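# Land cable runway end on board between lugs

## Task

Set the cable runway's far end down on the landing board so that it sits between the two lugs and its tip rests on the blue band. The board has to rest across its entire width on both trestles, and the weight has to be sitting on the red band.

## Robot and tools

ROBOTS. Four identical i2rt Big YAM arms: arm1, arm2, arm3, arm4. Each has six joints, a right hand (index, middle, ring fingers plus a thumb, four hinges each, every hinge its own motor) and a wrist camera. Foot (base_link) poses in the scene frame, metres: arm1 x=-1.004 y=-0.481 z=+0.804; arm2 x=-0.297 y=+0.515 z=+0.776; arm3 x=+0.621 y=-0.543 z=+0.819; arm4 x=+1.212 y=+0.503 z=+0.797. Each foot faces its own +x. arm1 and arm3 stand on the -y side and face +y; arm2 and arm4 stand on the +y side and face -y. The tables under the arms are at z=+0.750. Reach is about 1.06 m from the joint1 axis. Fixed room cameras: cam_high and cam_low. Wrist cameras: arm1_cam_wrist to arm4_cam_wrist. A wrist camera sits on a mast on the palm side and looks toward the index knuckle, roughly 45 degrees off the fingers. The open hand blocks part of its view.

FRAME. There is one scene frame. Its origin is on the floor and +z is up. Hand poses are [x, y, z, qw, qx, qy, qz]: metres, then a unit quaternion, in that frame. They give the pose of the hand point. In hand-point axes, +z runs along the straight fingers toward the tips, +x runs across the palm away from the thumb, and +y points out of the palm face. The palm face is at y=-0.062. A mast at x +0.05 to +0.10, z -0.16 to -0.11 sticks out to y=+0.06 and can collide with things. With joints 1, 5 and 6 at 0 and the hand level and pointing forward, the palm is up and the thumb is on the right. Joint 6 alone cannot turn the palm fully downward.

move. Arguments are arm1..arm4 (each optional) and cameras. An arm you omit gets no new command but may keep pushing toward its old targets. Each arm's part is an object with these fields:
- joints: absolute targets by name. joint1_rad -2.879..2.879 turns the arm about its foot; positive is counter-clockwise seen from above. joint2_rad 0..3.141 is the shoulder; 0 points the upper arm back and positive raises it and swings it forward. joint3_rad 0..3.019 is the elbow; 0 is folded and positive opens it. joint4_rad -1.692..1.57 pitches the hand; positive tips the fingers up. joint5_rad -1.57..1.57 swings the hand sideways; positive is to the arm's right. joint6_rad -2.094..2.094 rolls the hand; positive is clockwise seen from behind. Units are radians. The hand keys (hand_index_mcp ... hand_thumb_ipl) take a number from -1 to 1 that places the hinge proportionally between its two stops. Toward -1 curls a finger toward the palm. Straight is about +0.75 for mcp, 0.00 for abd, +0.58 for pip and +0.70 for dip. For the thumb, toward -1 on hand_thumb_cmc swings it in front of the palm. There are two settings. hand_current_limit runs -1..1 and maps to 0..550 mA; it starts at +0.4. hand_speed runs -0.96..1 and sets the motor speed to (n+1)/2 of 8.5 rad/s; it starts at -0.6. Any key left out keeps its goal.
- target: one absolute hand pose, 7 numbers as above. The hand moves in a straight line to it from its current hand_target. When target is given, joints may contain only hand keys.
- speed: 0.002..0.5 m/s, default 0.25. Rotation is limited to twice this value in rad/s. Only allowed together with target.
- min_time_s: 0.1..8 s. The minimum duration of that arm's joint motions.
All parts of one action start at the same time. Hand paths finish together, each taking 0.5..10 s. An action lasts at most 15 s. Paths ignore obstacles and the other arms. Hands lag, drift and often finish 1 cm or more off target. Expect larger errors near full stretch. cameras is a list of names or ["all"]. An unknown key or camera name makes the call invalid. A value out of range gets the call refused, and then the later calls in the same reply do not run.

RESULTS. Each arm reports joint_positions (joints plus hand hinges on the -1..1 scale), Joint velocities, hand, hand_target, joint torques, hand_state and the motor currents in mA. A positive current pushes toward -1. The "move" line gives each moved arm as done or its worst status. Status words: off_target (stopped away from the target, may still be pushing). time_out (the joint keeps a nearby target and keeps pushing; see on_its_own; send the reported position to relieve it). not_followed / "joint command not followed" / "pose unreachable" (the self- or arm-collision check held the motion back). limit_stop_at_motor_heat (resend the target). Hand motor words: moving, goal, blocked, overload. An arm shown "as last shown" was not commanded this call. "pictures" gives the image order. Images can lag the state slightly.

wait: seconds 0..10, plus optional cameras. Nothing new is commanded during it. zoom_image: camera plus region [x0, y0, x1, y1] in pixels of that camera's 504x504 image, at most 504 each way. Only cameras from the latest images can be zoomed. finished_scene: scene (an integer). It is final, and the goal must still hold once the robots let go.

CAMERAS. Calibrations use OpenCV pinhole+radial conventions. T_world_to_cam maps scene coordinates into the camera frame. Room cameras may be a few mm or degrees off. Wrist camera poses come from joint readings and carry more error.

HAND DETAILS. Fingers are 0.139 m long from knuckles at z=-0.017, with rubber tips. A motor grips only while its goal lies past the contact point. Sending a hinge its current reading releases the grip. If a motor carries 495 mA or more for 5 s in total, it shuts down for 10 s.

AVOID. Do not let robots press on each other hard, including one hand closing on another robot's fingers. Doing so ends the scene. The collision check can act too late and lets hands and wrist cameras touch. Arms keep pushing after contact. Long pushing, holding loads or fully stretched poses heat motors. A MOTOR HOT line appears at 85 °C, and at 100 °C the arm drops for 30-60 s. Avoid drops, slams, hitting heavy or fixed objects, dropping parts from a height, releasing moving parts, and anything leaving the work area or reaching the floor. Loose objects may occasionally be nudged by outside pushes.

Each tool is called after "Call:" in YAML: its name, and indented under it one key for each argument.

## Session

Call:
move:

Scene clock: 0.00 s.
Joint torques (N m): no reading
Heat: arm1: hottest joint1_rad 27 °C; arm2: hottest joint3_rad 25 °C; arm3: hottest joint2_rad 26 °C; arm4: hottest joint1_rad 30 °C.
Joint velocities: within noise
arm1.joint_positions: joint1_rad=-0.104 joint2_rad=+0.592 joint3_rad=+1.377 joint4_rad=-1.319 joint5_rad=-0.004 joint6_rad=+1.107 hand_index_mcp=+0.753 hand_index_abd=+0.000 hand_index_pip=+0.577 hand_index_dip=+0.696 hand_middle_mcp=+0.753 hand_middle_abd=+0.000 hand_middle_pip=+0.577 hand_middle_dip=+0.696 hand_ring_mcp=+0.753 hand_ring_abd=+0.000 hand_ring_pip=+0.577 hand_ring_dip=+0.696 hand_thumb_cmc=+0.714 hand_thumb_axl=+0.677 hand_thumb_mcp=+0.226 hand_thumb_ipl=+0.168 hand_current_limit=+0.400 hand_speed=-0.600
arm1.joint_status: not commanded
arm1.hand_state: goal,goal,goal,goal,goal,goal,goal,goal,goal,goal,goal,goal,goal,goal,goal,goal
arm1.index_mcp_current_ma: 0
arm1.index_abd_current_ma: 0
arm1.index_pip_current_ma: 0
arm1.index_dip_current_ma: 0
arm1.middle_mcp_current_ma: 0
arm1.middle_abd_current_ma: 0
arm1.middle_pip_current_ma: 0
arm1.middle_dip_current_ma: 0
arm1.ring_mcp_current_ma: 0
arm1.ring_abd_current_ma: 0
arm1.ring_pip_current_ma: 0
arm1.ring_dip_current_ma: 0
arm1.thumb_cmc_current_ma: 0
arm1.thumb_axl_current_ma: 0
arm1.thumb_mcp_current_ma: 0
arm1.thumb_ipl_current_ma: 0
arm1.hand_goal_index_mcp: 0.754
arm1.hand_goal_index_abd: 0.000
arm1.hand_goal_index_pip: 0.576
arm1.hand_goal_index_dip: 0.696
arm1.hand_goal_middle_mcp: 0.754
arm1.hand_goal_middle_abd: 0.000
arm1.hand_goal_middle_pip: 0.576
arm1.hand_goal_middle_dip: 0.696
arm1.hand_goal_ring_mcp: 0.754
arm1.hand_goal_ring_abd: 0.000
arm1.hand_goal_ring_pip: 0.576
arm1.hand_goal_ring_dip: 0.696
arm1.hand_goal_thumb_cmc: 0.714
arm1.hand_goal_thumb_axl: 0.678
arm1.hand_goal_thumb_mcp: 0.226
arm1.hand_goal_thumb_ipl: 0.168
arm1.hand: x=-0.8689 y=-0.2737 z=+1.3641 quat_wxyz=(-0.206, +0.540, +0.678, +0.455) (m; scene frame)
arm1.hand_target: x=-0.8697 y=-0.2767 z=+1.3727 quat_wxyz=(-0.210, +0.537, +0.674, +0.462) (m; scene frame)
arm1.hand_status: not commanded
arm2.joint_positions: joint1_rad=+0.020 joint2_rad=+0.636 joint3_rad=+1.329 joint4_rad=-1.326 joint5_rad=+0.078 joint6_rad=+1.119 hand_index_mcp=+0.753 hand_index_abd=+0.000 hand_index_pip=+0.577 hand_index_dip=+0.696 hand_middle_mcp=+0.753 hand_middle_abd=+0.000 hand_middle_pip=+0.577 hand_middle_dip=+0.696 hand_ring_mcp=+0.753 hand_ring_abd=+0.000 hand_ring_pip=+0.577 hand_ring_dip=+0.696 hand_thumb_cmc=+0.714 hand_thumb_axl=+0.677 hand_thumb_mcp=+0.226 hand_thumb_ipl=+0.168 hand_current_limit=+0.400 hand_speed=-0.600
arm2.joint_status: not commanded
arm2.hand_state: goal,goal,goal,goal,goal,goal,goal,goal,goal,goal,goal,goal,goal,goal,goal,goal
arm2.index_mcp_current_ma: 0
arm2.index_abd_current_ma: 0
arm2.index_pip_current_ma: 0
arm2.index_dip_current_ma: 0
arm2.middle_mcp_current_ma: 0
arm2.middle_abd_current_ma: 0
arm2.middle_pip_current_ma: 0
arm2.middle_dip_current_ma: 0
arm2.ring_mcp_current_ma: 0
arm2.ring_abd_current_ma: 0
arm2.ring_pip_current_ma: 0
arm2.ring_dip_current_ma: 0
arm2.thumb_cmc_current_ma: 0
arm2.thumb_axl_current_ma: 0
arm2.thumb_mcp_current_ma: 0
arm2.thumb_ipl_current_ma: 0
arm2.hand_goal_index_mcp: 0.754
arm2.hand_goal_index_abd: 0.000
arm2.hand_goal_index_pip: 0.576
arm2.hand_goal_index_dip: 0.696
arm2.hand_goal_middle_mcp: 0.754
arm2.hand_goal_middle_abd: 0.000
arm2.hand_goal_middle_pip: 0.576
arm2.hand_goal_middle_dip: 0.696
arm2.hand_goal_ring_mcp: 0.754
arm2.hand_goal_ring_abd: 0.000
arm2.hand_goal_ring_pip: 0.576
arm2.hand_goal_ring_dip: 0.696
arm2.hand_goal_thumb_cmc: 0.714
arm2.hand_goal_thumb_axl: 0.678
arm2.hand_goal_thumb_mcp: 0.226
arm2.hand_goal_thumb_ipl: 0.168
arm2.hand: x=-0.4076 y=+0.2695 z=+1.3042 quat_wxyz=(+0.409, +0.733, -0.503, +0.204) (m; scene frame)
arm2.hand_target: x=-0.4075 y=+0.2720 z=+1.3175 quat_wxyz=(+0.420, +0.727, -0.500, +0.211) (m; scene frame)
arm2.hand_status: not commanded
arm3.joint_positions: joint1_rad=+0.044 joint2_rad=+0.560 joint3_rad=+1.423 joint4_rad=-1.232 joint5_rad=+0.027 joint6_rad=+1.070 hand_index_mcp=+0.753 hand_index_abd=+0.000 hand_index_pip=+0.577 hand_index_dip=+0.696 hand_middle_mcp=+0.753 hand_middle_abd=+0.000 hand_middle_pip=+0.577 hand_middle_dip=+0.696 hand_ring_mcp=+0.753 hand_ring_abd=+0.000 hand_ring_pip=+0.577 hand_ring_dip=+0.696 hand_thumb_cmc=+0.714 hand_thumb_axl=+0.677 hand_thumb_mcp=+0.226 hand_thumb_ipl=+0.168 hand_current_limit=+0.400 hand_speed=-0.600
arm3.joint_status: not commanded
arm3.hand_state: goal,goal,goal,goal,goal,goal,goal,goal,goal,goal,goal,goal,goal,goal,goal,goal
arm3.index_mcp_current_ma: 0
arm3.index_abd_current_ma: 0
arm3.index_pip_current_ma: 0
arm3.index_dip_current_ma: 0
arm3.middle_mcp_current_ma: 0
arm3.middle_abd_current_ma: 0
arm3.middle_pip_current_ma: 0
arm3.middle_dip_current_ma: 0
arm3.ring_mcp_current_ma: 0
arm3.ring_abd_current_ma: 0
arm3.ring_pip_current_ma: 0
arm3.ring_dip_current_ma: 0
arm3.thumb_cmc_current_ma: 0
arm3.thumb_axl_current_ma: 0
arm3.thumb_mcp_current_ma: 0
arm3.thumb_ipl_current_ma: 0
arm3.hand_goal_index_mcp: 0.754
arm3.hand_goal_index_abd: 0.000
arm3.hand_goal_index_pip: 0.576
arm3.hand_goal_index_dip: 0.696
arm3.hand_goal_middle_mcp: 0.754
arm3.hand_goal_middle_abd: 0.000
arm3.hand_goal_middle_pip: 0.576
arm3.hand_goal_middle_dip: 0.696
arm3.hand_goal_ring_mcp: 0.754
arm3.hand_goal_ring_abd: 0.000
arm3.hand_goal_ring_pip: 0.576
arm3.hand_goal_ring_dip: 0.696
arm3.hand_goal_thumb_cmc: 0.714
arm3.hand_goal_thumb_axl: 0.678
arm3.hand_goal_thumb_mcp: 0.226
arm3.hand_goal_thumb_ipl: 0.168
arm3.hand: x=+0.6652 y=-0.3138 z=+1.4315 quat_wxyz=(-0.326, +0.354, +0.742, +0.466) (m; scene frame)
arm3.hand_target: x=+0.6661 y=-0.3183 z=+1.4408 quat_wxyz=(-0.332, +0.351, +0.736, +0.473) (m; scene frame)
arm3.hand_status: not commanded
arm4.joint_positions: joint1_rad=+0.318 joint2_rad=+0.613 joint3_rad=+1.329 joint4_rad=-1.298 joint5_rad=+0.005 joint6_rad=+1.128 hand_index_mcp=+0.753 hand_index_abd=+0.000 hand_index_pip=+0.577 hand_index_dip=+0.696 hand_middle_mcp=+0.753 hand_middle_abd=+0.000 hand_middle_pip=+0.577 hand_middle_dip=+0.696 hand_ring_mcp=+0.753 hand_ring_abd=+0.000 hand_ring_pip=+0.577 hand_ring_dip=+0.696 hand_thumb_cmc=+0.714 hand_thumb_axl=+0.677 hand_thumb_mcp=+0.226 hand_thumb_ipl=+0.168 hand_current_limit=+0.400 hand_speed=-0.600
arm4.joint_status: not commanded
arm4.hand_state: goal,goal,goal,goal,goal,goal,goal,goal,goal,goal,goal,goal,goal,goal,goal,goal
arm4.index_mcp_current_ma: 0
arm4.index_abd_current_ma: 0
arm4.index_pip_current_ma: 0
arm4.index_dip_current_ma: 0
arm4.middle_mcp_current_ma: 0
arm4.middle_abd_current_ma: 0
arm4.middle_pip_current_ma: 0
arm4.middle_dip_current_ma: 0
arm4.ring_mcp_current_ma: 0
arm4.ring_abd_current_ma: 0
arm4.ring_pip_current_ma: 0
arm4.ring_dip_current_ma: 0
arm4.thumb_cmc_current_ma: 0
arm4.thumb_axl_current_ma: 0
arm4.thumb_mcp_current_ma: 0
arm4.thumb_ipl_current_ma: 0
arm4.hand_goal_index_mcp: 0.754
arm4.hand_goal_index_abd: 0.000
arm4.hand_goal_index_pip: 0.576
arm4.hand_goal_index_dip: 0.696
arm4.hand_goal_middle_mcp: 0.754
arm4.hand_goal_middle_abd: 0.000
arm4.hand_goal_middle_pip: 0.576
arm4.hand_goal_middle_dip: 0.696
arm4.hand_goal_ring_mcp: 0.754
arm4.hand_goal_ring_abd: 0.000
arm4.hand_goal_ring_pip: 0.576
arm4.hand_goal_ring_dip: 0.696
arm4.hand_goal_thumb_cmc: 0.714
arm4.hand_goal_thumb_axl: 0.678
arm4.hand_goal_thumb_mcp: 0.226
arm4.hand_goal_thumb_ipl: 0.168
arm4.hand: x=+1.2482 y=+0.2407 z=+1.3313 quat_wxyz=(+0.343, +0.829, -0.292, +0.331) (m; scene frame)
arm4.hand_target: x=+1.2473 y=+0.2428 z=+1.3414 quat_wxyz=(+0.349, +0.824, -0.290, +0.339) (m; scene frame)
arm4.hand_status: not commanded
pictures: arm1_cam_wrist, arm2_cam_wrist, arm3_cam_wrist, arm4_cam_wrist, cam_high, cam_low

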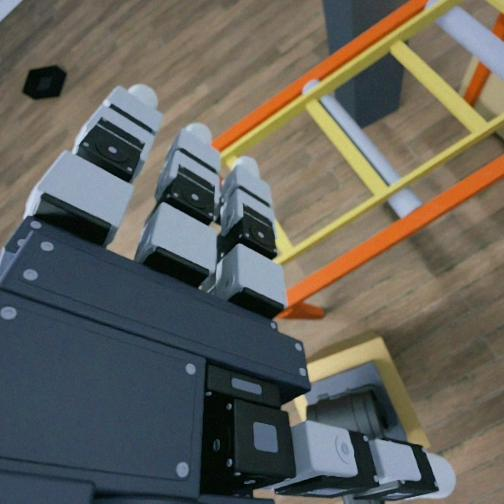

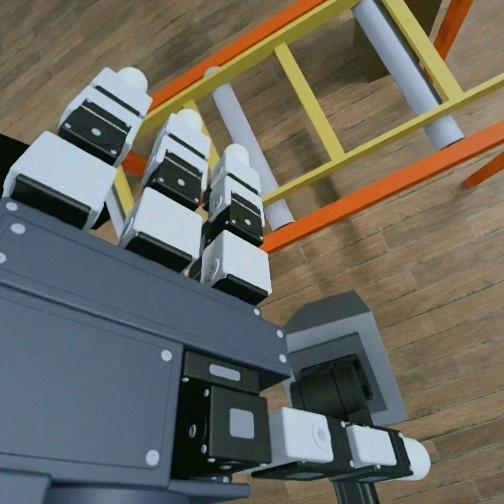

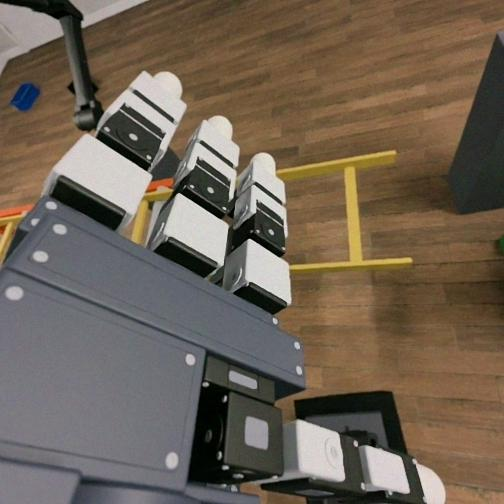

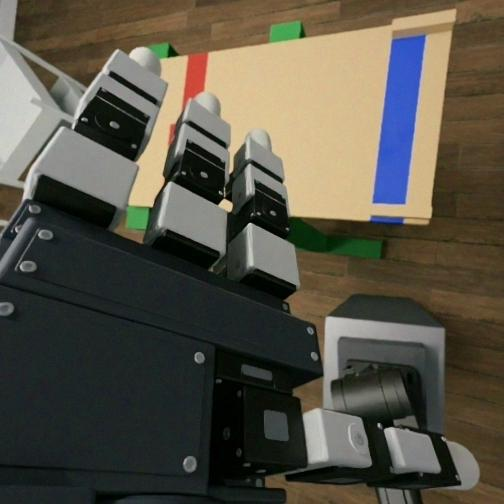

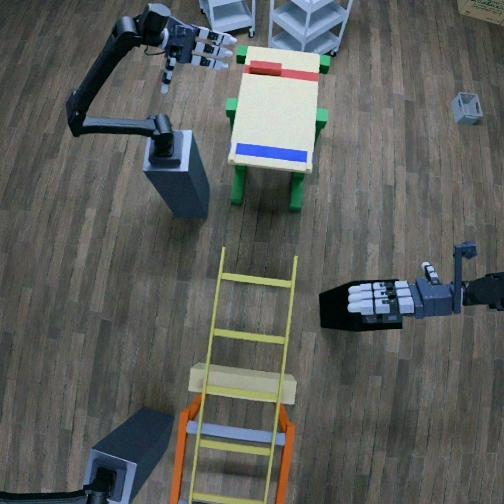

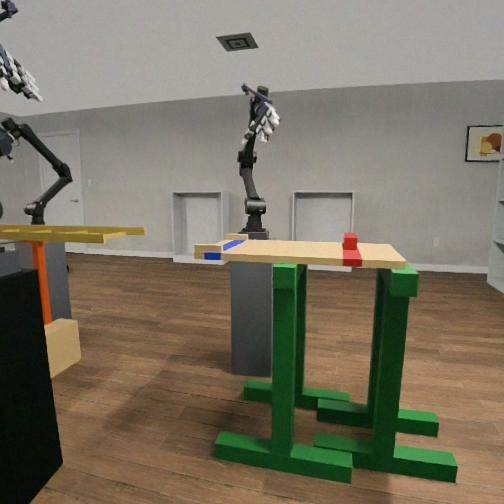

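Call:
zoom_image:
  camera: "cam_high"
  region: [160, 30, 360, 230]

Call:
zoom_image:
  camera: "cam_high"
  region: [130, 230, 380, 504]

Call:
zoom_image:
  camera: "cam_low"
  region: [180, 200, 440, 300]

Call:
zoom_image:
  camera: "arm4_cam_wrist"
  region: [110, 0, 504, 270]

Call:
zoom_image:
  camera: "arm1_cam_wrist"
  region: [200, 0, 504, 504]

Call:
zoom_image:
  camera: "arm2_cam_wrist"
  region: [0, 0, 504, 504]

Scaled by 2.520 from the camera's 504x504 image, which has a finer 720x720 frame.

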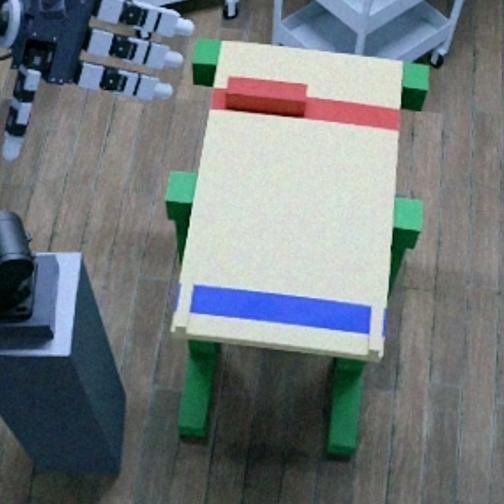

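Scaled by 1.839 from the camera's 504x504 image, which has a finer 720x720 frame.

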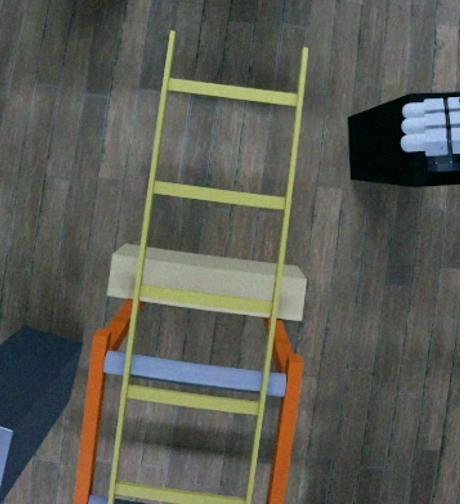

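Scaled by 1.938 from the camera's 504x504 image, which has a finer 720x720 frame.

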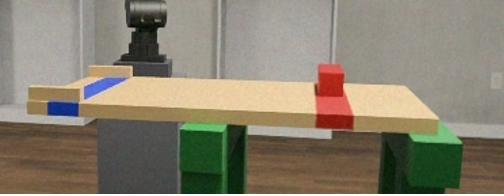

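Scaled by 1.279 from the camera's 504x504 image, which has a finer 720x720 frame.

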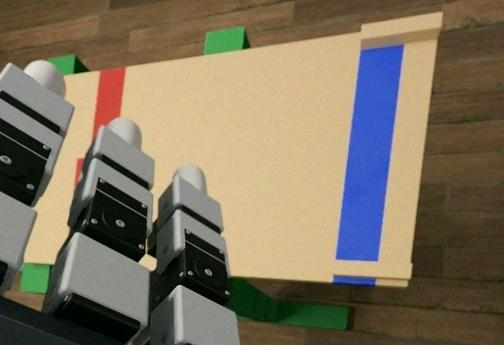

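Scaled by 1.000.

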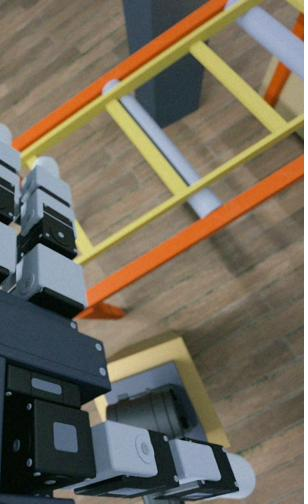

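Scaled by 1.000.

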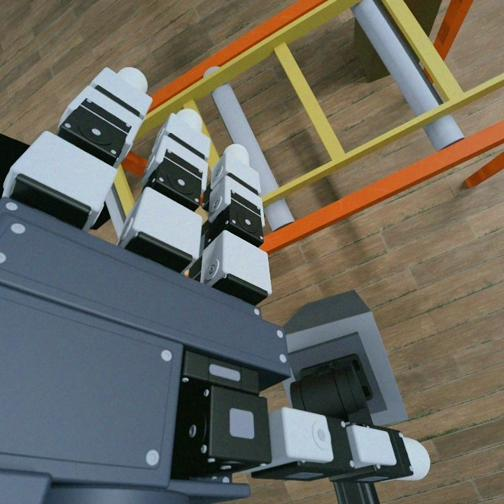

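Call:
zoom_image:
  camera: "arm1_cam_wrist"
  region: [200, 80, 400, 340]

Call:
zoom_image:
  camera: "arm2_cam_wrist"
  region: [80, 0, 504, 300]

Call:
zoom_image:
  camera: "arm3_cam_wrist"
  region: [0, 80, 504, 340]

Call:
zoom_image:
  camera: "cam_low"
  region: [0, 180, 180, 400]

Scaled by 1.938 from the camera's 504x504 image, which has a finer 720x720 frame.

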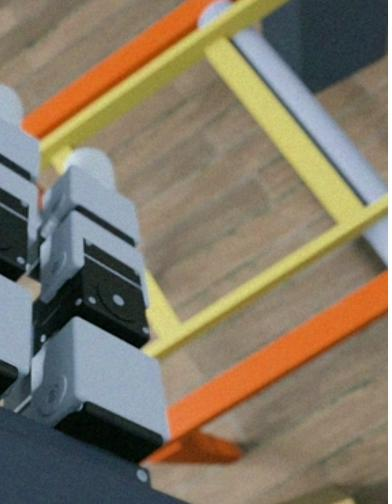

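Scaled by 1.189 from the camera's 504x504 image, which has a finer 720x720 frame.

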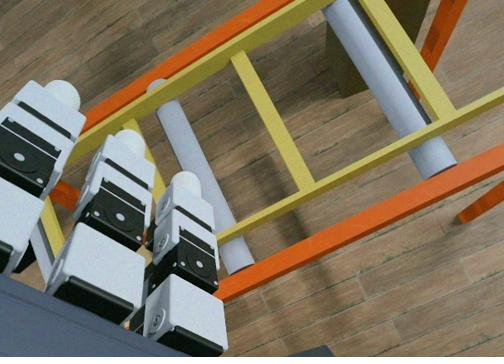

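Scaled by 1.000.

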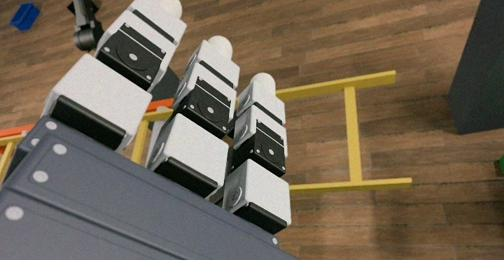

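Scaled by 2.291 from the camera's 504x504 image, which has a finer 720x720 frame.

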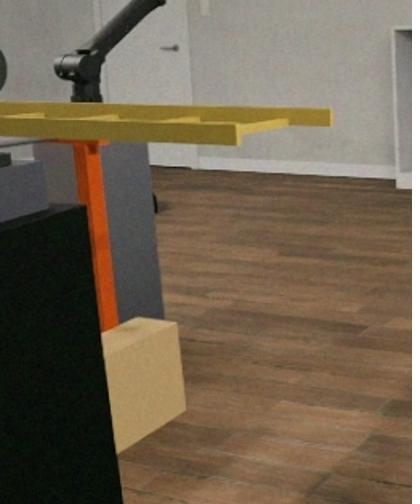

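Call:
move:
  arm3: {"joints": {"joint1_rad": -0.742, "joint5_rad": -0.5, "joint6_rad": 0.0, "joint4_rad": -0.86}, "min_time_s": 3}
  arm2: {"joints": {"joint6_rad": -1.5, "joint5_rad": 0.0, "joint4_rad": -1.6}, "min_time_s": 3}
  cameras: ["arm2_cam_wrist", "arm3_cam_wrist", "cam_high"]

Scene clock: 247.40 s.
Joint torques (N m): arm1=[0.56 3.08 9.22 1.89 0.08 -0.1] | arm2=[-0.79 0.15 11.36 1.17 -0.27 -0.08] | arm3=[-2.14 4.48 8.09 3.6 -0.1 -0.17] | arm4=[-0.91 -1.2 8.25 2.07 0.15 -0.06]
Heat: arm1: hottest joint3_rad 28 °C; arm2: hottest joint3_rad 35 °C; arm3: hottest joint3_rad 36 °C; arm4: hottest joint3_rad 34 °C.
move: arm2 done; arm3 done
Joint velocities: within noise
arm1, arm4: as last shown
arm1.joint_positions: joint1_rad=-0.104 joint2_rad=+0.592 joint3_rad=+1.377 joint4_rad=-1.319 joint5_rad=-0.004 joint6_rad=+1.107 hand_index_mcp=+0.755 hand_index_abd=+0.000 hand_index_pip=+0.577 hand_index_dip=+0.696 hand_middle_mcp=+0.755 hand_middle_abd=+0.000 hand_middle_pip=+0.577 hand_middle_dip=+0.696 hand_ring_mcp=+0.755 hand_ring_abd=+0.000 hand_ring_pip=+0.577 hand_ring_dip=+0.696 hand_thumb_cmc=+0.715 hand_thumb_axl=+0.677 hand_thumb_mcp=+0.226 hand_thumb_ipl=+0.168 hand_current_limit=+0.400 hand_speed=-0.600
arm1.index_mcp_current_ma: 1
arm1.index_pip_current_ma: 1
arm1.middle_mcp_current_ma: 1
arm1.middle_pip_current_ma: 1
arm1.ring_mcp_current_ma: 1
arm1.ring_pip_current_ma: 1
arm1.thumb_cmc_current_ma: 1
arm1.thumb_axl_current_ma: -1
arm2.joint_positions: joint1_rad=+0.020 joint2_rad=+0.636 joint3_rad=+1.329 joint4_rad=-1.590 joint5_rad=+0.004 joint6_rad=-1.486 hand_index_mcp=+0.756 hand_index_abd=+0.000 hand_index_pip=+0.577 hand_index_dip=+0.696 hand_middle_mcp=+0.756 hand_middle_abd=+0.000 hand_middle_pip=+0.577 hand_middle_dip=+0.696 hand_ring_mcp=+0.756 hand_ring_abd=+0.000 hand_ring_pip=+0.577 hand_ring_dip=+0.696 hand_thumb_cmc=+0.718 hand_thumb_axl=+0.677 hand_thumb_mcp=+0.225 hand_thumb_ipl=+0.168 hand_current_limit=+0.400 hand_speed=-0.600
arm2.joint_status: all done
arm2.hand_state: goal,goal,goal,goal,goal,goal,goal,goal,goal,goal,goal,goal,goal,goal,goal,goal
arm2.index_mcp_current_ma: 11
arm2.index_abd_current_ma: 0
arm2.index_pip_current_ma: 3
arm2.index_dip_current_ma: 0
arm2.middle_mcp_current_ma: 10
arm2.middle_abd_current_ma: 0
arm2.middle_pip_current_ma: 3
arm2.middle_dip_current_ma: 0
arm2.ring_mcp_current_ma: 9
arm2.ring_abd_current_ma: 0
arm2.ring_pip_current_ma: 3
arm2.ring_dip_current_ma: 0
arm2.thumb_cmc_current_ma: 18
arm2.thumb_axl_current_ma: -4
arm2.thumb_mcp_current_ma: -7
arm2.thumb_ipl_current_ma: -2
arm2.hand_goal_index_mcp: 0.754
arm2.hand_goal_index_abd: 0.000
arm2.hand_goal_index_pip: 0.576
arm2.hand_goal_index_dip: 0.696
arm2.hand_goal_middle_mcp: 0.754
arm2.hand_goal_middle_abd: 0.000
arm2.hand_goal_middle_pip: 0.576
arm2.hand_goal_middle_dip: 0.696
arm2.hand_goal_ring_mcp: 0.754
arm2.hand_goal_ring_abd: 0.000
arm2.hand_goal_ring_pip: 0.576
arm2.hand_goal_ring_dip: 0.696
arm2.hand_goal_thumb_cmc: 0.714
arm2.hand_goal_thumb_axl: 0.678
arm2.hand_goal_thumb_mcp: 0.226
arm2.hand_goal_thumb_ipl: 0.168
arm2.hand: x=-0.2249 y=+0.2869 z=+1.2575 quat_wxyz=(+0.240, +0.708, +0.622, -0.233) (m; scene frame)
arm2.hand_target: x=-0.2236 y=+0.2917 z=+1.2668 quat_wxyz=(+0.245, +0.701, +0.626, -0.238) (m; scene frame)
arm2.hand_status: not commanded
arm3.joint_positions: joint1_rad=-0.731 joint2_rad=+0.560 joint3_rad=+1.423 joint4_rad=-0.882 joint5_rad=-0.497 joint6_rad=+0.009 hand_index_mcp=+0.760 hand_index_abd=+0.001 hand_index_pip=+0.577 hand_index_dip=+0.696 hand_middle_mcp=+0.760 hand_middle_abd=+0.001 hand_middle_pip=+0.577 hand_middle_dip=+0.696 hand_ring_mcp=+0.760 hand_ring_abd=+0.001 hand_ring_pip=+0.577 hand_ring_dip=+0.696 hand_thumb_cmc=+0.720 hand_thumb_axl=+0.677 hand_thumb_mcp=+0.226 hand_thumb_ipl=+0.168 hand_current_limit=+0.400 hand_speed=-0.600
arm3.joint_status: all done
arm3.hand_state: goal,goal,goal,goal,goal,goal,goal,goal,goal,goal,goal,goal,goal,goal,goal,goal
arm3.index_mcp_current_ma: 1
arm3.index_abd_current_ma: 0
arm3.index_pip_current_ma: 0
arm3.index_dip_current_ma: 0
arm3.middle_mcp_current_ma: 1
arm3.middle_abd_current_ma: 0
arm3.middle_pip_current_ma: 0
arm3.middle_dip_current_ma: 0
arm3.ring_mcp_current_ma: 1
arm3.ring_abd_current_ma: 0
arm3.ring_pip_current_ma: 0
arm3.ring_dip_current_ma: 0
arm3.thumb_cmc_current_ma: 1
arm3.thumb_axl_current_ma: 0
arm3.thumb_mcp_current_ma: 0
arm3.thumb_ipl_current_ma: 0
arm3.hand_goal_index_mcp: 0.754
arm3.hand_goal_index_abd: 0.000
arm3.hand_goal_index_pip: 0.576
arm3.hand_goal_index_dip: 0.696
arm3.hand_goal_middle_mcp: 0.754
arm3.hand_goal_middle_abd: 0.000
arm3.hand_goal_middle_pip: 0.576
arm3.hand_goal_middle_dip: 0.696
arm3.hand_goal_ring_mcp: 0.754
arm3.hand_goal_ring_abd: 0.000
arm3.hand_goal_ring_pip: 0.576
arm3.hand_goal_ring_dip: 0.696
arm3.hand_goal_thumb_cmc: 0.714
arm3.hand_goal_thumb_axl: 0.678
arm3.hand_goal_thumb_mcp: 0.226
arm3.hand_goal_thumb_ipl: 0.168
arm3.hand: x=+0.6909 y=-0.3282 z=+1.5805 quat_wxyz=(+0.023, +0.035, +0.709, +0.704) (m; scene frame)
arm3.hand_target: x=+0.6867 y=-0.3369 z=+1.5945 quat_wxyz=(+0.037, +0.027, +0.697, +0.716) (m; scene frame)
arm3.hand_status: not commanded
arm4.joint_positions: joint1_rad=+0.318 joint2_rad=+0.613 joint3_rad=+1.329 joint4_rad=-1.298 joint5_rad=+0.005 joint6_rad=+1.128 hand_index_mcp=+0.754 hand_index_abd=+0.000 hand_index_pip=+0.577 hand_index_dip=+0.696 hand_middle_mcp=+0.754 hand_middle_abd=+0.000 hand_middle_pip=+0.577 hand_middle_dip=+0.696 hand_ring_mcp=+0.754 hand_ring_abd=+0.000 hand_ring_pip=+0.577 hand_ring_dip=+0.696 hand_thumb_cmc=+0.714 hand_thumb_axl=+0.677 hand_thumb_mcp=+0.226 hand_thumb_ipl=+0.168 hand_current_limit=+0.400 hand_speed=-0.600
arm4.index_mcp_current_ma: 1
arm4.index_abd_current_ma: 1
arm4.index_pip_current_ma: 2
arm4.middle_mcp_current_ma: 1
arm4.middle_abd_current_ma: 1
arm4.middle_pip_current_ma: 2
arm4.ring_mcp_current_ma: 1
arm4.ring_abd_current_ma: 1
arm4.ring_pip_current_ma: 2
arm4.thumb_cmc_current_ma: 1
arm4.thumb_axl_current_ma: -2
arm4.thumb_mcp_current_ma: -1
arm4.thumb_ipl_current_ma: -1
pictures: arm2_cam_wrist, arm3_cam_wrist, cam_high
camera_calibration:
arm2_cam_wrist: T_world_to_cam=[[0.546998, -0.624469, 0.557523, -0.375556], [-0.574806, 0.204001, 0.792453, -1.23452], [-0.608597, -0.753938, -0.24736, 0.514437], [0, 0, 0, 1]] pos_world=[-0.191097, 0.405174, 1.31493]
arm3_cam_wrist: T_world_to_cam=[[0.760129, -0.0342143, 0.648871, -1.52852], [0.402214, -0.759519, -0.511228, 0.236538], [0.510321, 0.649585, -0.563571, 0.87707], [0, 0, 0, 1]] pos_world=[0.619148, -0.442373, 1.60703]

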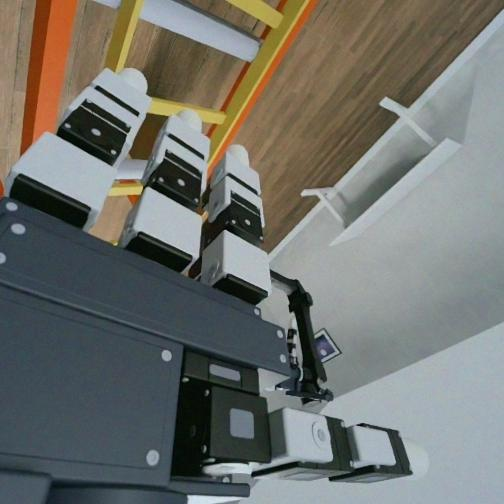

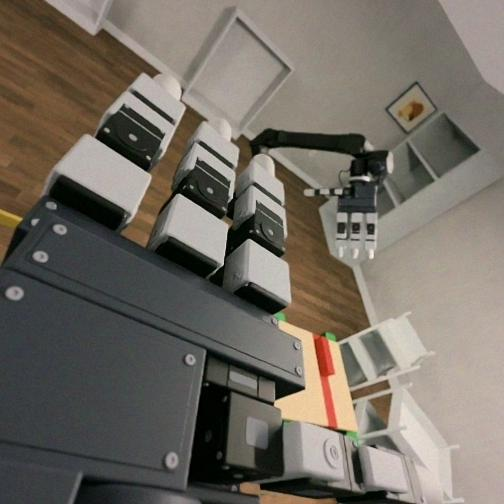

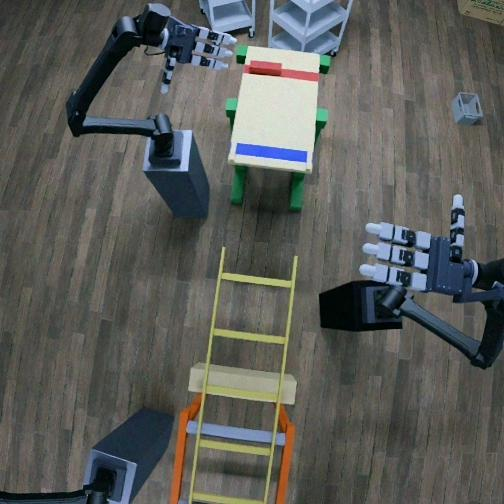

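Call:
move:
  arm3: {"target": [0.95, -0.10, 0.98, 0, 0, 0.7071, 0.7071], "speed": 0.2}
  arm2: {"target": [-0.20, -0.02, 1.05, 0, 0.7071, 0.7071, 0], "speed": 0.2}
  cameras: ["arm2_cam_wrist", "arm3_cam_wrist", "cam_high", "cam_low"]

Scene clock: 265.70 s.
Joint torques (N m): arm1=[0.5 3.08 9.22 1.89 0.08 -0.1] | arm2=[0.5 -13.22 15.02 -0.12 -0.26 -0.11] | arm3=[-1.61 -11.05 5.63 3.28 -0.1 0.03] | arm4=[-1.14 -1.14 8.2 2.1 0.16 -0.09]
Heat: arm1: hottest joint3_rad 28 °C; arm2: hottest joint3_rad 35 °C; arm3: hottest joint3_rad 35 °C; arm4: hottest joint3_rad 34 °C.
move: arm2 off_target; arm3 done
Joint velocities: within noise
arm1, arm4: as last shown
arm2.joint_positions: joint1_rad=+0.071 joint2_rad=+1.681 joint3_rad=+1.676 joint4_rad=-1.615 joint5_rad=+0.002 joint6_rad=-1.535 hand_index_mcp=+0.755 hand_index_abd=+0.000 hand_index_pip=+0.577 hand_index_dip=+0.696 hand_middle_mcp=+0.755 hand_middle_abd=+0.000 hand_middle_pip=+0.577 hand_middle_dip=+0.696 hand_ring_mcp=+0.755 hand_ring_abd=+0.000 hand_ring_pip=+0.577 hand_ring_dip=+0.696 hand_thumb_cmc=+0.717 hand_thumb_axl=+0.677 hand_thumb_mcp=+0.224 hand_thumb_ipl=+0.168 hand_current_limit=+0.400 hand_speed=-0.600
arm2.joint_status: not commanded
arm2.hand_state: goal,goal,goal,goal,goal,goal,goal,goal,goal,goal,goal,goal,goal,goal,goal,goal
arm2.index_mcp_current_ma: 6
arm2.index_abd_current_ma: 0
arm2.index_pip_current_ma: 3
arm2.index_dip_current_ma: 0
arm2.middle_mcp_current_ma: 6
arm2.middle_abd_current_ma: 0
arm2.middle_pip_current_ma: 3
arm2.middle_dip_current_ma: 0
arm2.ring_mcp_current_ma: 5
arm2.ring_abd_current_ma: 0
arm2.ring_pip_current_ma: 3
arm2.ring_dip_current_ma: 0
arm2.thumb_cmc_current_ma: 12
arm2.thumb_axl_current_ma: -4
arm2.thumb_mcp_current_ma: -12
arm2.thumb_ipl_current_ma: -2
arm2.hand_goal_index_mcp: 0.754
arm2.hand_goal_index_abd: 0.000
arm2.hand_goal_index_pip: 0.576
arm2.hand_goal_index_dip: 0.696
arm2.hand_goal_middle_mcp: 0.754
arm2.hand_goal_middle_abd: 0.000
arm2.hand_goal_middle_pip: 0.576
arm2.hand_goal_middle_dip: 0.696
arm2.hand_goal_ring_mcp: 0.754
arm2.hand_goal_ring_abd: 0.000
arm2.hand_goal_ring_pip: 0.576
arm2.hand_goal_ring_dip: 0.696
arm2.hand_goal_thumb_cmc: 0.714
arm2.hand_goal_thumb_axl: 0.678
arm2.hand_goal_thumb_mcp: 0.226
arm2.hand_goal_thumb_ipl: 0.168
arm2.hand: x=-0.2090 y=-0.0082 z=+1.0297 quat_wxyz=(-0.016, +0.717, +0.697, +0.013) (m; scene frame)
arm2.hand_target: x=-0.2000 y=-0.0188 z=+1.0500 quat_wxyz=(+0.001, +0.707, +0.707, +0.000) (m; scene frame)
arm2.hand_status: off_target (0.025 m and 2.8 deg from the pose sent, 0.371 m and 39.8 deg at the start)
arm3.joint_positions: joint1_rad=-0.993 joint2_rad=+1.978 joint3_rad=+0.650 joint4_rad=+1.294 joint5_rad=-0.845 joint6_rad=-0.019 hand_index_mcp=+0.761 hand_index_abd=+0.001 hand_index_pip=+0.577 hand_index_dip=+0.696 hand_middle_mcp=+0.761 hand_middle_abd=+0.001 hand_middle_pip=+0.577 hand_middle_dip=+0.696 hand_ring_mcp=+0.761 hand_ring_abd=+0.001 hand_ring_pip=+0.577 hand_ring_dip=+0.696 hand_thumb_cmc=+0.721 hand_thumb_axl=+0.677 hand_thumb_mcp=+0.226 hand_thumb_ipl=+0.168 hand_current_limit=+0.400 hand_speed=-0.600
arm3.joint_status: not commanded
arm3.hand_state: goal,goal,goal,goal,goal,goal,goal,goal,goal,goal,goal,goal,goal,goal,goal,goal
arm3.index_mcp_current_ma: 2
arm3.index_abd_current_ma: 0
arm3.index_pip_current_ma: 0
arm3.index_dip_current_ma: 0
arm3.middle_mcp_current_ma: 2
arm3.middle_abd_current_ma: 0
arm3.middle_pip_current_ma: 0
arm3.middle_dip_current_ma: 0
arm3.ring_mcp_current_ma: 2
arm3.ring_abd_current_ma: 0
arm3.ring_pip_current_ma: 0
arm3.ring_dip_current_ma: 0
arm3.thumb_cmc_current_ma: 2
arm3.thumb_axl_current_ma: 0
arm3.thumb_mcp_current_ma: 0
arm3.thumb_ipl_current_ma: 0
arm3.hand_goal_index_mcp: 0.754
arm3.hand_goal_index_abd: 0.000
arm3.hand_goal_index_pip: 0.576
arm3.hand_goal_index_dip: 0.696
arm3.hand_goal_middle_mcp: 0.754
arm3.hand_goal_middle_abd: 0.000
arm3.hand_goal_middle_pip: 0.576
arm3.hand_goal_middle_dip: 0.696
arm3.hand_goal_ring_mcp: 0.754
arm3.hand_goal_ring_abd: 0.000
arm3.hand_goal_ring_pip: 0.576
arm3.hand_goal_ring_dip: 0.696
arm3.hand_goal_thumb_cmc: 0.714
arm3.hand_goal_thumb_axl: 0.678
arm3.hand_goal_thumb_mcp: 0.226
arm3.hand_goal_thumb_ipl: 0.168
arm3.hand: x=+0.9417 y=-0.1027 z=+0.9824 quat_wxyz=(-0.003, +0.000, +0.712, +0.702) (m; scene frame)
arm3.hand_target: x=+0.9498 y=-0.1003 z=+0.9799 quat_wxyz=(+0.000, +0.000, +0.707, +0.707) (m; scene frame)
arm3.hand_status: done (0.009 m and 0.9 deg from the pose sent, 0.693 m and 4.8 deg at the start)
pictures: arm2_cam_wrist, arm3_cam_wrist, cam_high, cam_low
camera_calibration:
arm2_cam_wrist: T_world_to_cam=[[0.618381, -0.785583, 0.0215185, 0.123993], [-0.562272, -0.423137, 0.710496, -0.902803], [-0.549049, -0.451457, -0.703372, 0.729729], [0, 0, 0, 1]] pos_world=[-0.183639, 0.0448386, 1.15204]
arm3_cam_wrist: T_world_to_cam=[[0.752081, 0.0353094, 0.658125, -1.31778], [0.472671, -0.724786, -0.501266, -0.0713487], [0.4593, 0.688069, -0.561787, 0.31569], [0, 0, 0, 1]] pos_world=[0.879807, -0.222399, 1.00885]

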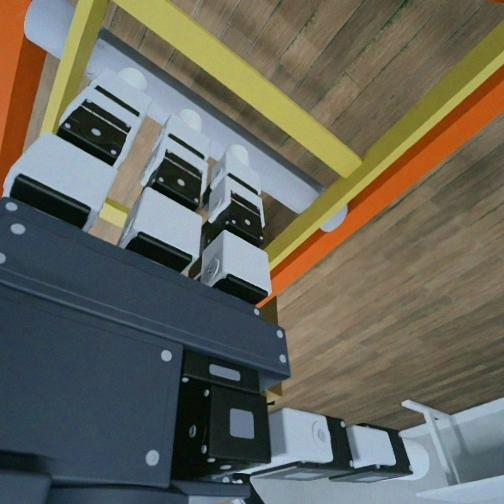

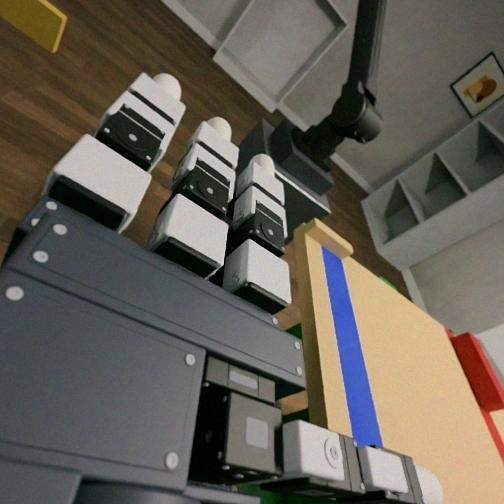

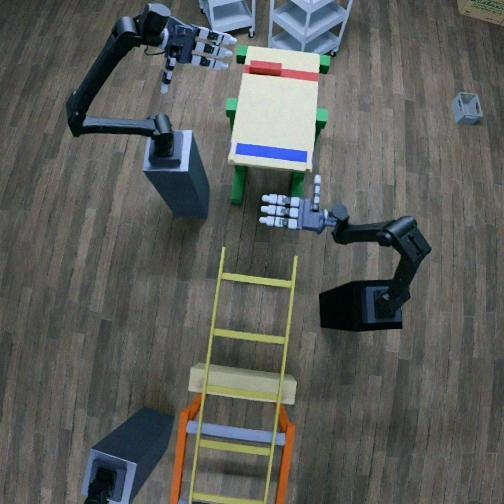

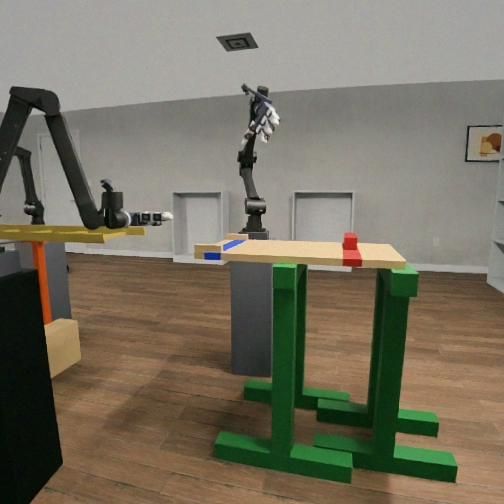

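Call:
move:
  arm3: {"target": [0.95, -0.085, 0.83, 0, 0, 0.7071, 0.7071], "speed": 0.15}
  cameras: ["arm3_cam_wrist", "cam_high", "cam_low"]

Call:
zoom_image:
  camera: "cam_low"
  region: [0, 150, 240, 300]

Scene clock: 278.23 s.
Joint torques (N m): arm1=[0.56 3.02 9.22 1.89 0.08 -0.1] | arm2=[0.38 -13.22 15.04 -0.12 -0.26 -0.13] | arm3=[-0.09 -13.57 2.59 3.33 0.08 -0.15] | arm4=[-0.91 -1.79 8.28 2.17 0.2 -0.1]
Heat: arm1: hottest joint3_rad 28 °C; arm2: hottest joint3_rad 36 °C; arm3: hottest joint3_rad 34 °C; arm4: hottest joint3_rad 34 °C.
move: arm3 done
Joint velocities: within noise
arm1, arm2, arm4: as last shown
arm3.joint_positions: joint1_rad=-0.989 joint2_rad=+2.448 joint3_rad=+0.842 joint4_rad=+1.557 joint5_rad=-0.832 joint6_rad=-0.021 hand_index_mcp=+0.761 hand_index_abd=+0.001 hand_index_pip=+0.577 hand_index_dip=+0.696 hand_middle_mcp=+0.761 hand_middle_abd=+0.001 hand_middle_pip=+0.577 hand_middle_dip=+0.696 hand_ring_mcp=+0.761 hand_ring_abd=+0.001 hand_ring_pip=+0.577 hand_ring_dip=+0.696 hand_thumb_cmc=+0.721 hand_thumb_axl=+0.677 hand_thumb_mcp=+0.226 hand_thumb_ipl=+0.168 hand_current_limit=+0.400 hand_speed=-0.600
arm3.joint_status: not commanded
arm3.hand_state: goal,goal,goal,goal,goal,goal,goal,goal,goal,goal,goal,goal,goal,goal,goal,goal
arm3.index_mcp_current_ma: 2
arm3.index_abd_current_ma: 0
arm3.index_pip_current_ma: 0
arm3.index_dip_current_ma: 0
arm3.middle_mcp_current_ma: 2
arm3.middle_abd_current_ma: 0
arm3.middle_pip_current_ma: 0
arm3.middle_dip_current_ma: 0
arm3.ring_mcp_current_ma: 2
arm3.ring_abd_current_ma: 0
arm3.ring_pip_current_ma: 0
arm3.ring_dip_current_ma: 0
arm3.thumb_cmc_current_ma: 2
arm3.thumb_axl_current_ma: 0
arm3.thumb_mcp_current_ma: 0
arm3.thumb_ipl_current_ma: 0
arm3.hand_goal_index_mcp: 0.754
arm3.hand_goal_index_abd: 0.000
arm3.hand_goal_index_pip: 0.576
arm3.hand_goal_index_dip: 0.696
arm3.hand_goal_middle_mcp: 0.754
arm3.hand_goal_middle_abd: 0.000
arm3.hand_goal_middle_pip: 0.576
arm3.hand_goal_middle_dip: 0.696
arm3.hand_goal_ring_mcp: 0.754
arm3.hand_goal_ring_abd: 0.000
arm3.hand_goal_ring_pip: 0.576
arm3.hand_goal_ring_dip: 0.696
arm3.hand_goal_thumb_cmc: 0.714
arm3.hand_goal_thumb_axl: 0.678
arm3.hand_goal_thumb_mcp: 0.226
arm3.hand_goal_thumb_ipl: 0.168
arm3.hand: x=+0.9559 y=-0.0883 z=+0.8380 quat_wxyz=(-0.003, +0.006, +0.715, +0.699) (m; scene frame)
arm3.hand_target: x=+0.9501 y=-0.0851 z=+0.8301 quat_wxyz=(-0.001, -0.002, +0.714, +0.700) (m; scene frame)
arm3.hand_status: done (0.010 m and 1.5 deg from the pose sent, 0.154 m and 0.9 deg at the start; a joint's target at an end of its range on 26 of 53 steps)
pictures: arm3_cam_wrist, cam_high, cam_low
camera_calibration:
arm3_cam_wrist: T_world_to_cam=[[0.758184, 0.034713, 0.651116, -1.23391], [0.461626, -0.733817, -0.498412, -0.132751], [0.460499, 0.67846, -0.572393, 0.224977], [0, 0, 0, 1]] pos_world=[0.89321, -0.20722, 0.866028]

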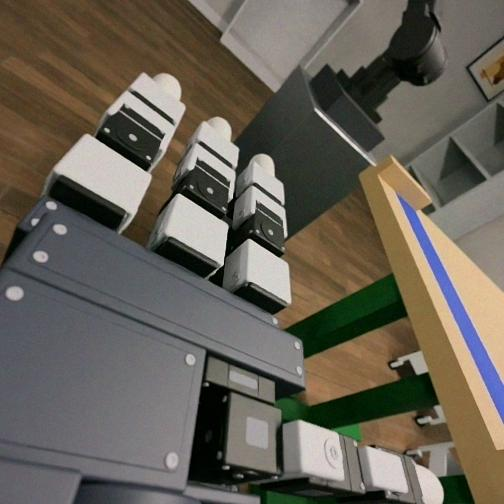

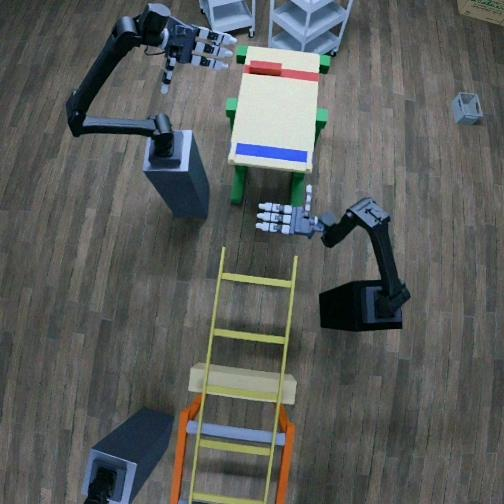

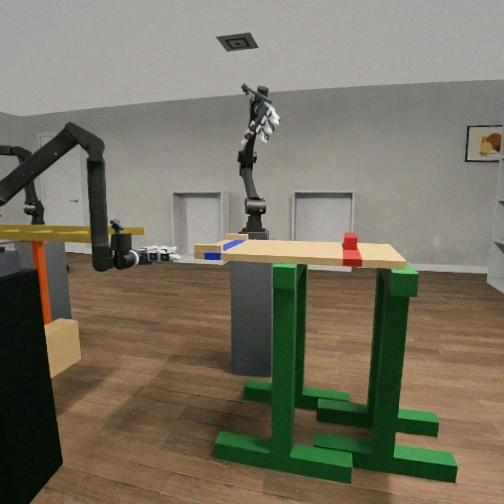

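Scaled by 2.100 from the camera's 504x504 image, which has a finer 720x720 frame.

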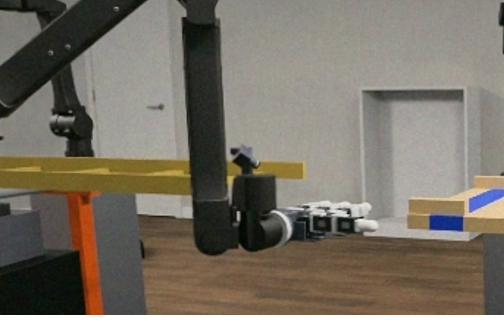

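Call:
move:
  arm3: {"target": [0.88, -0.12, 1.02, 0, 0, 0.7071, 0.7071], "speed": 0.2}
  cameras: ["arm2_cam_wrist", "arm3_cam_wrist", "cam_low"]

Call:
zoom_image:
  camera: "arm2_cam_wrist"
  region: [20, 0, 380, 260]

Call:
zoom_image:
  camera: "cam_low"
  region: [0, 200, 150, 280]

Scene clock: 315.90 s.
Joint torques (N m): arm1=[0.56 3.02 9.22 1.89 0.08 -0.1] | arm2=[0.44 -13.27 14.99 -0.13 -0.26 -0.12] | arm3=[-0.32 -11.63 3.32 1.91 0.11 -0.07] | arm4=[-0.5 -0.56 8.27 2.3 0.19 -0.12]
Heat: arm1: hottest joint3_rad 29 °C; arm2: hottest joint3_rad 39 °C; arm3: hottest joint2_rad 29 °C; arm4: hottest joint3_rad 35 °C.
move: arm3 done
Joint velocities: within noise
arm1, arm2, arm4: as last shown
arm3.joint_positions: joint1_rad=-0.916 joint2_rad=+1.812 joint3_rad=+0.492 joint4_rad=+1.319 joint5_rad=-0.757 joint6_rad=-0.006 hand_index_mcp=+0.761 hand_index_abd=+0.001 hand_index_pip=+0.577 hand_index_dip=+0.696 hand_middle_mcp=+0.761 hand_middle_abd=+0.001 hand_middle_pip=+0.577 hand_middle_dip=+0.696 hand_ring_mcp=+0.761 hand_ring_abd=+0.001 hand_ring_pip=+0.577 hand_ring_dip=+0.696 hand_thumb_cmc=+0.721 hand_thumb_axl=+0.677 hand_thumb_mcp=+0.226 hand_thumb_ipl=+0.168 hand_current_limit=+0.400 hand_speed=-0.600
arm3.joint_status: not commanded
arm3.hand_state: goal,goal,goal,goal,goal,goal,goal,goal,goal,goal,goal,goal,goal,goal,goal,goal
arm3.index_mcp_current_ma: 2
arm3.index_abd_current_ma: 0
arm3.index_pip_current_ma: 0
arm3.index_dip_current_ma: 0
arm3.middle_mcp_current_ma: 2
arm3.middle_abd_current_ma: 0
arm3.middle_pip_current_ma: 0
arm3.middle_dip_current_ma: 0
arm3.ring_mcp_current_ma: 2
arm3.ring_abd_current_ma: 0
arm3.ring_pip_current_ma: 0
arm3.ring_dip_current_ma: 0
arm3.thumb_cmc_current_ma: 2
arm3.thumb_axl_current_ma: 0
arm3.thumb_mcp_current_ma: 0
arm3.thumb_ipl_current_ma: 0
arm3.hand_goal_index_mcp: 0.754
arm3.hand_goal_index_abd: 0.000
arm3.hand_goal_index_pip: 0.576
arm3.hand_goal_index_dip: 0.696
arm3.hand_goal_middle_mcp: 0.754
arm3.hand_goal_middle_abd: 0.000
arm3.hand_goal_middle_pip: 0.576
arm3.hand_goal_middle_dip: 0.696
arm3.hand_goal_ring_mcp: 0.754
arm3.hand_goal_ring_abd: 0.000
arm3.hand_goal_ring_pip: 0.576
arm3.hand_goal_ring_dip: 0.696
arm3.hand_goal_thumb_cmc: 0.714
arm3.hand_goal_thumb_axl: 0.678
arm3.hand_goal_thumb_mcp: 0.226
arm3.hand_goal_thumb_ipl: 0.168
arm3.hand: x=+0.8844 y=-0.1212 z=+1.0200 quat_wxyz=(+0.005, +0.000, +0.704, +0.710) (m; scene frame)
arm3.hand_target: x=+0.8799 y=-0.1200 z=+1.0199 quat_wxyz=(+0.000, +0.000, +0.707, +0.707) (m; scene frame)
arm3.hand_status: done (0.005 m and 0.7 deg from the pose sent, 0.200 m and 1.5 deg at the start)
pictures: arm2_cam_wrist, arm3_cam_wrist, cam_low
camera_calibration:
arm2_cam_wrist: T_world_to_cam=[[0.618381, -0.785583, 0.0215185, 0.123993], [-0.562272, -0.423137, 0.710496, -0.902803], [-0.549049, -0.451457, -0.703372, 0.729729], [0, 0, 0, 1]] pos_world=[-0.183639, 0.0448386, 1.15204]
arm3_cam_wrist: T_world_to_cam=[[0.744881, 0.013067, 0.667069, -1.30415], [0.470738, -0.718822, -0.511567, -0.0259304], [0.472819, 0.695071, -0.541588, 0.344163], [0, 0, 0, 1]] pos_world=[0.820915, -0.240815, 1.04309]

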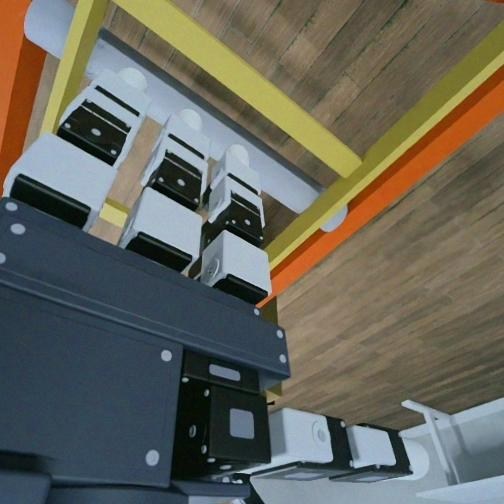

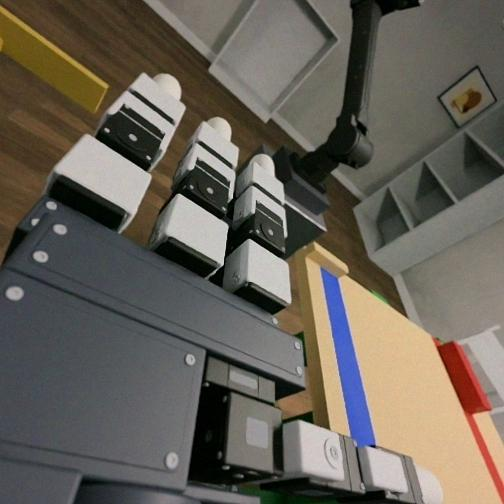

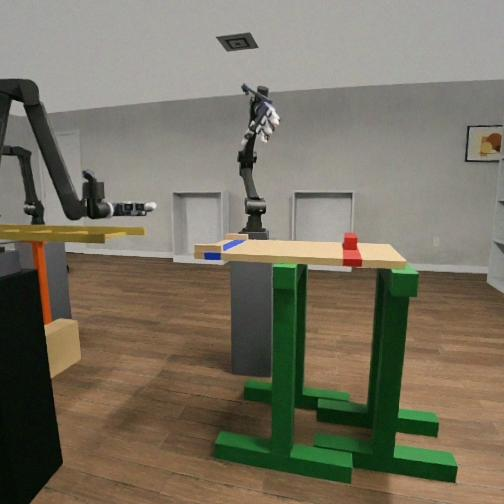

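Scaled by 1.400 from the camera's 504x504 image, which has a finer 720x720 frame.

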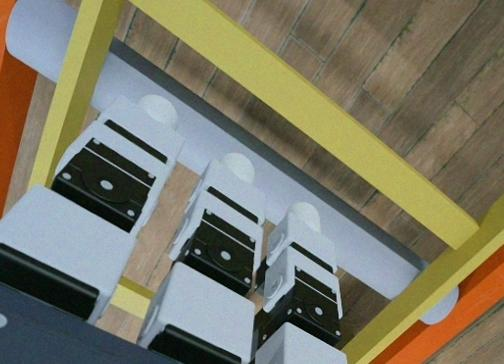

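Scaled by 3.360 from the camera's 504x504 image, which has a finer 720x720 frame.

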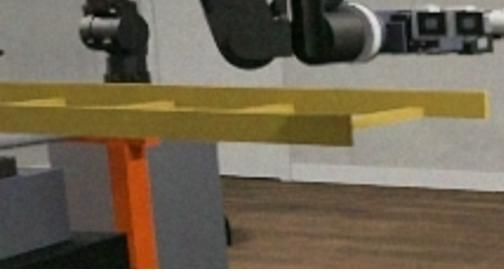

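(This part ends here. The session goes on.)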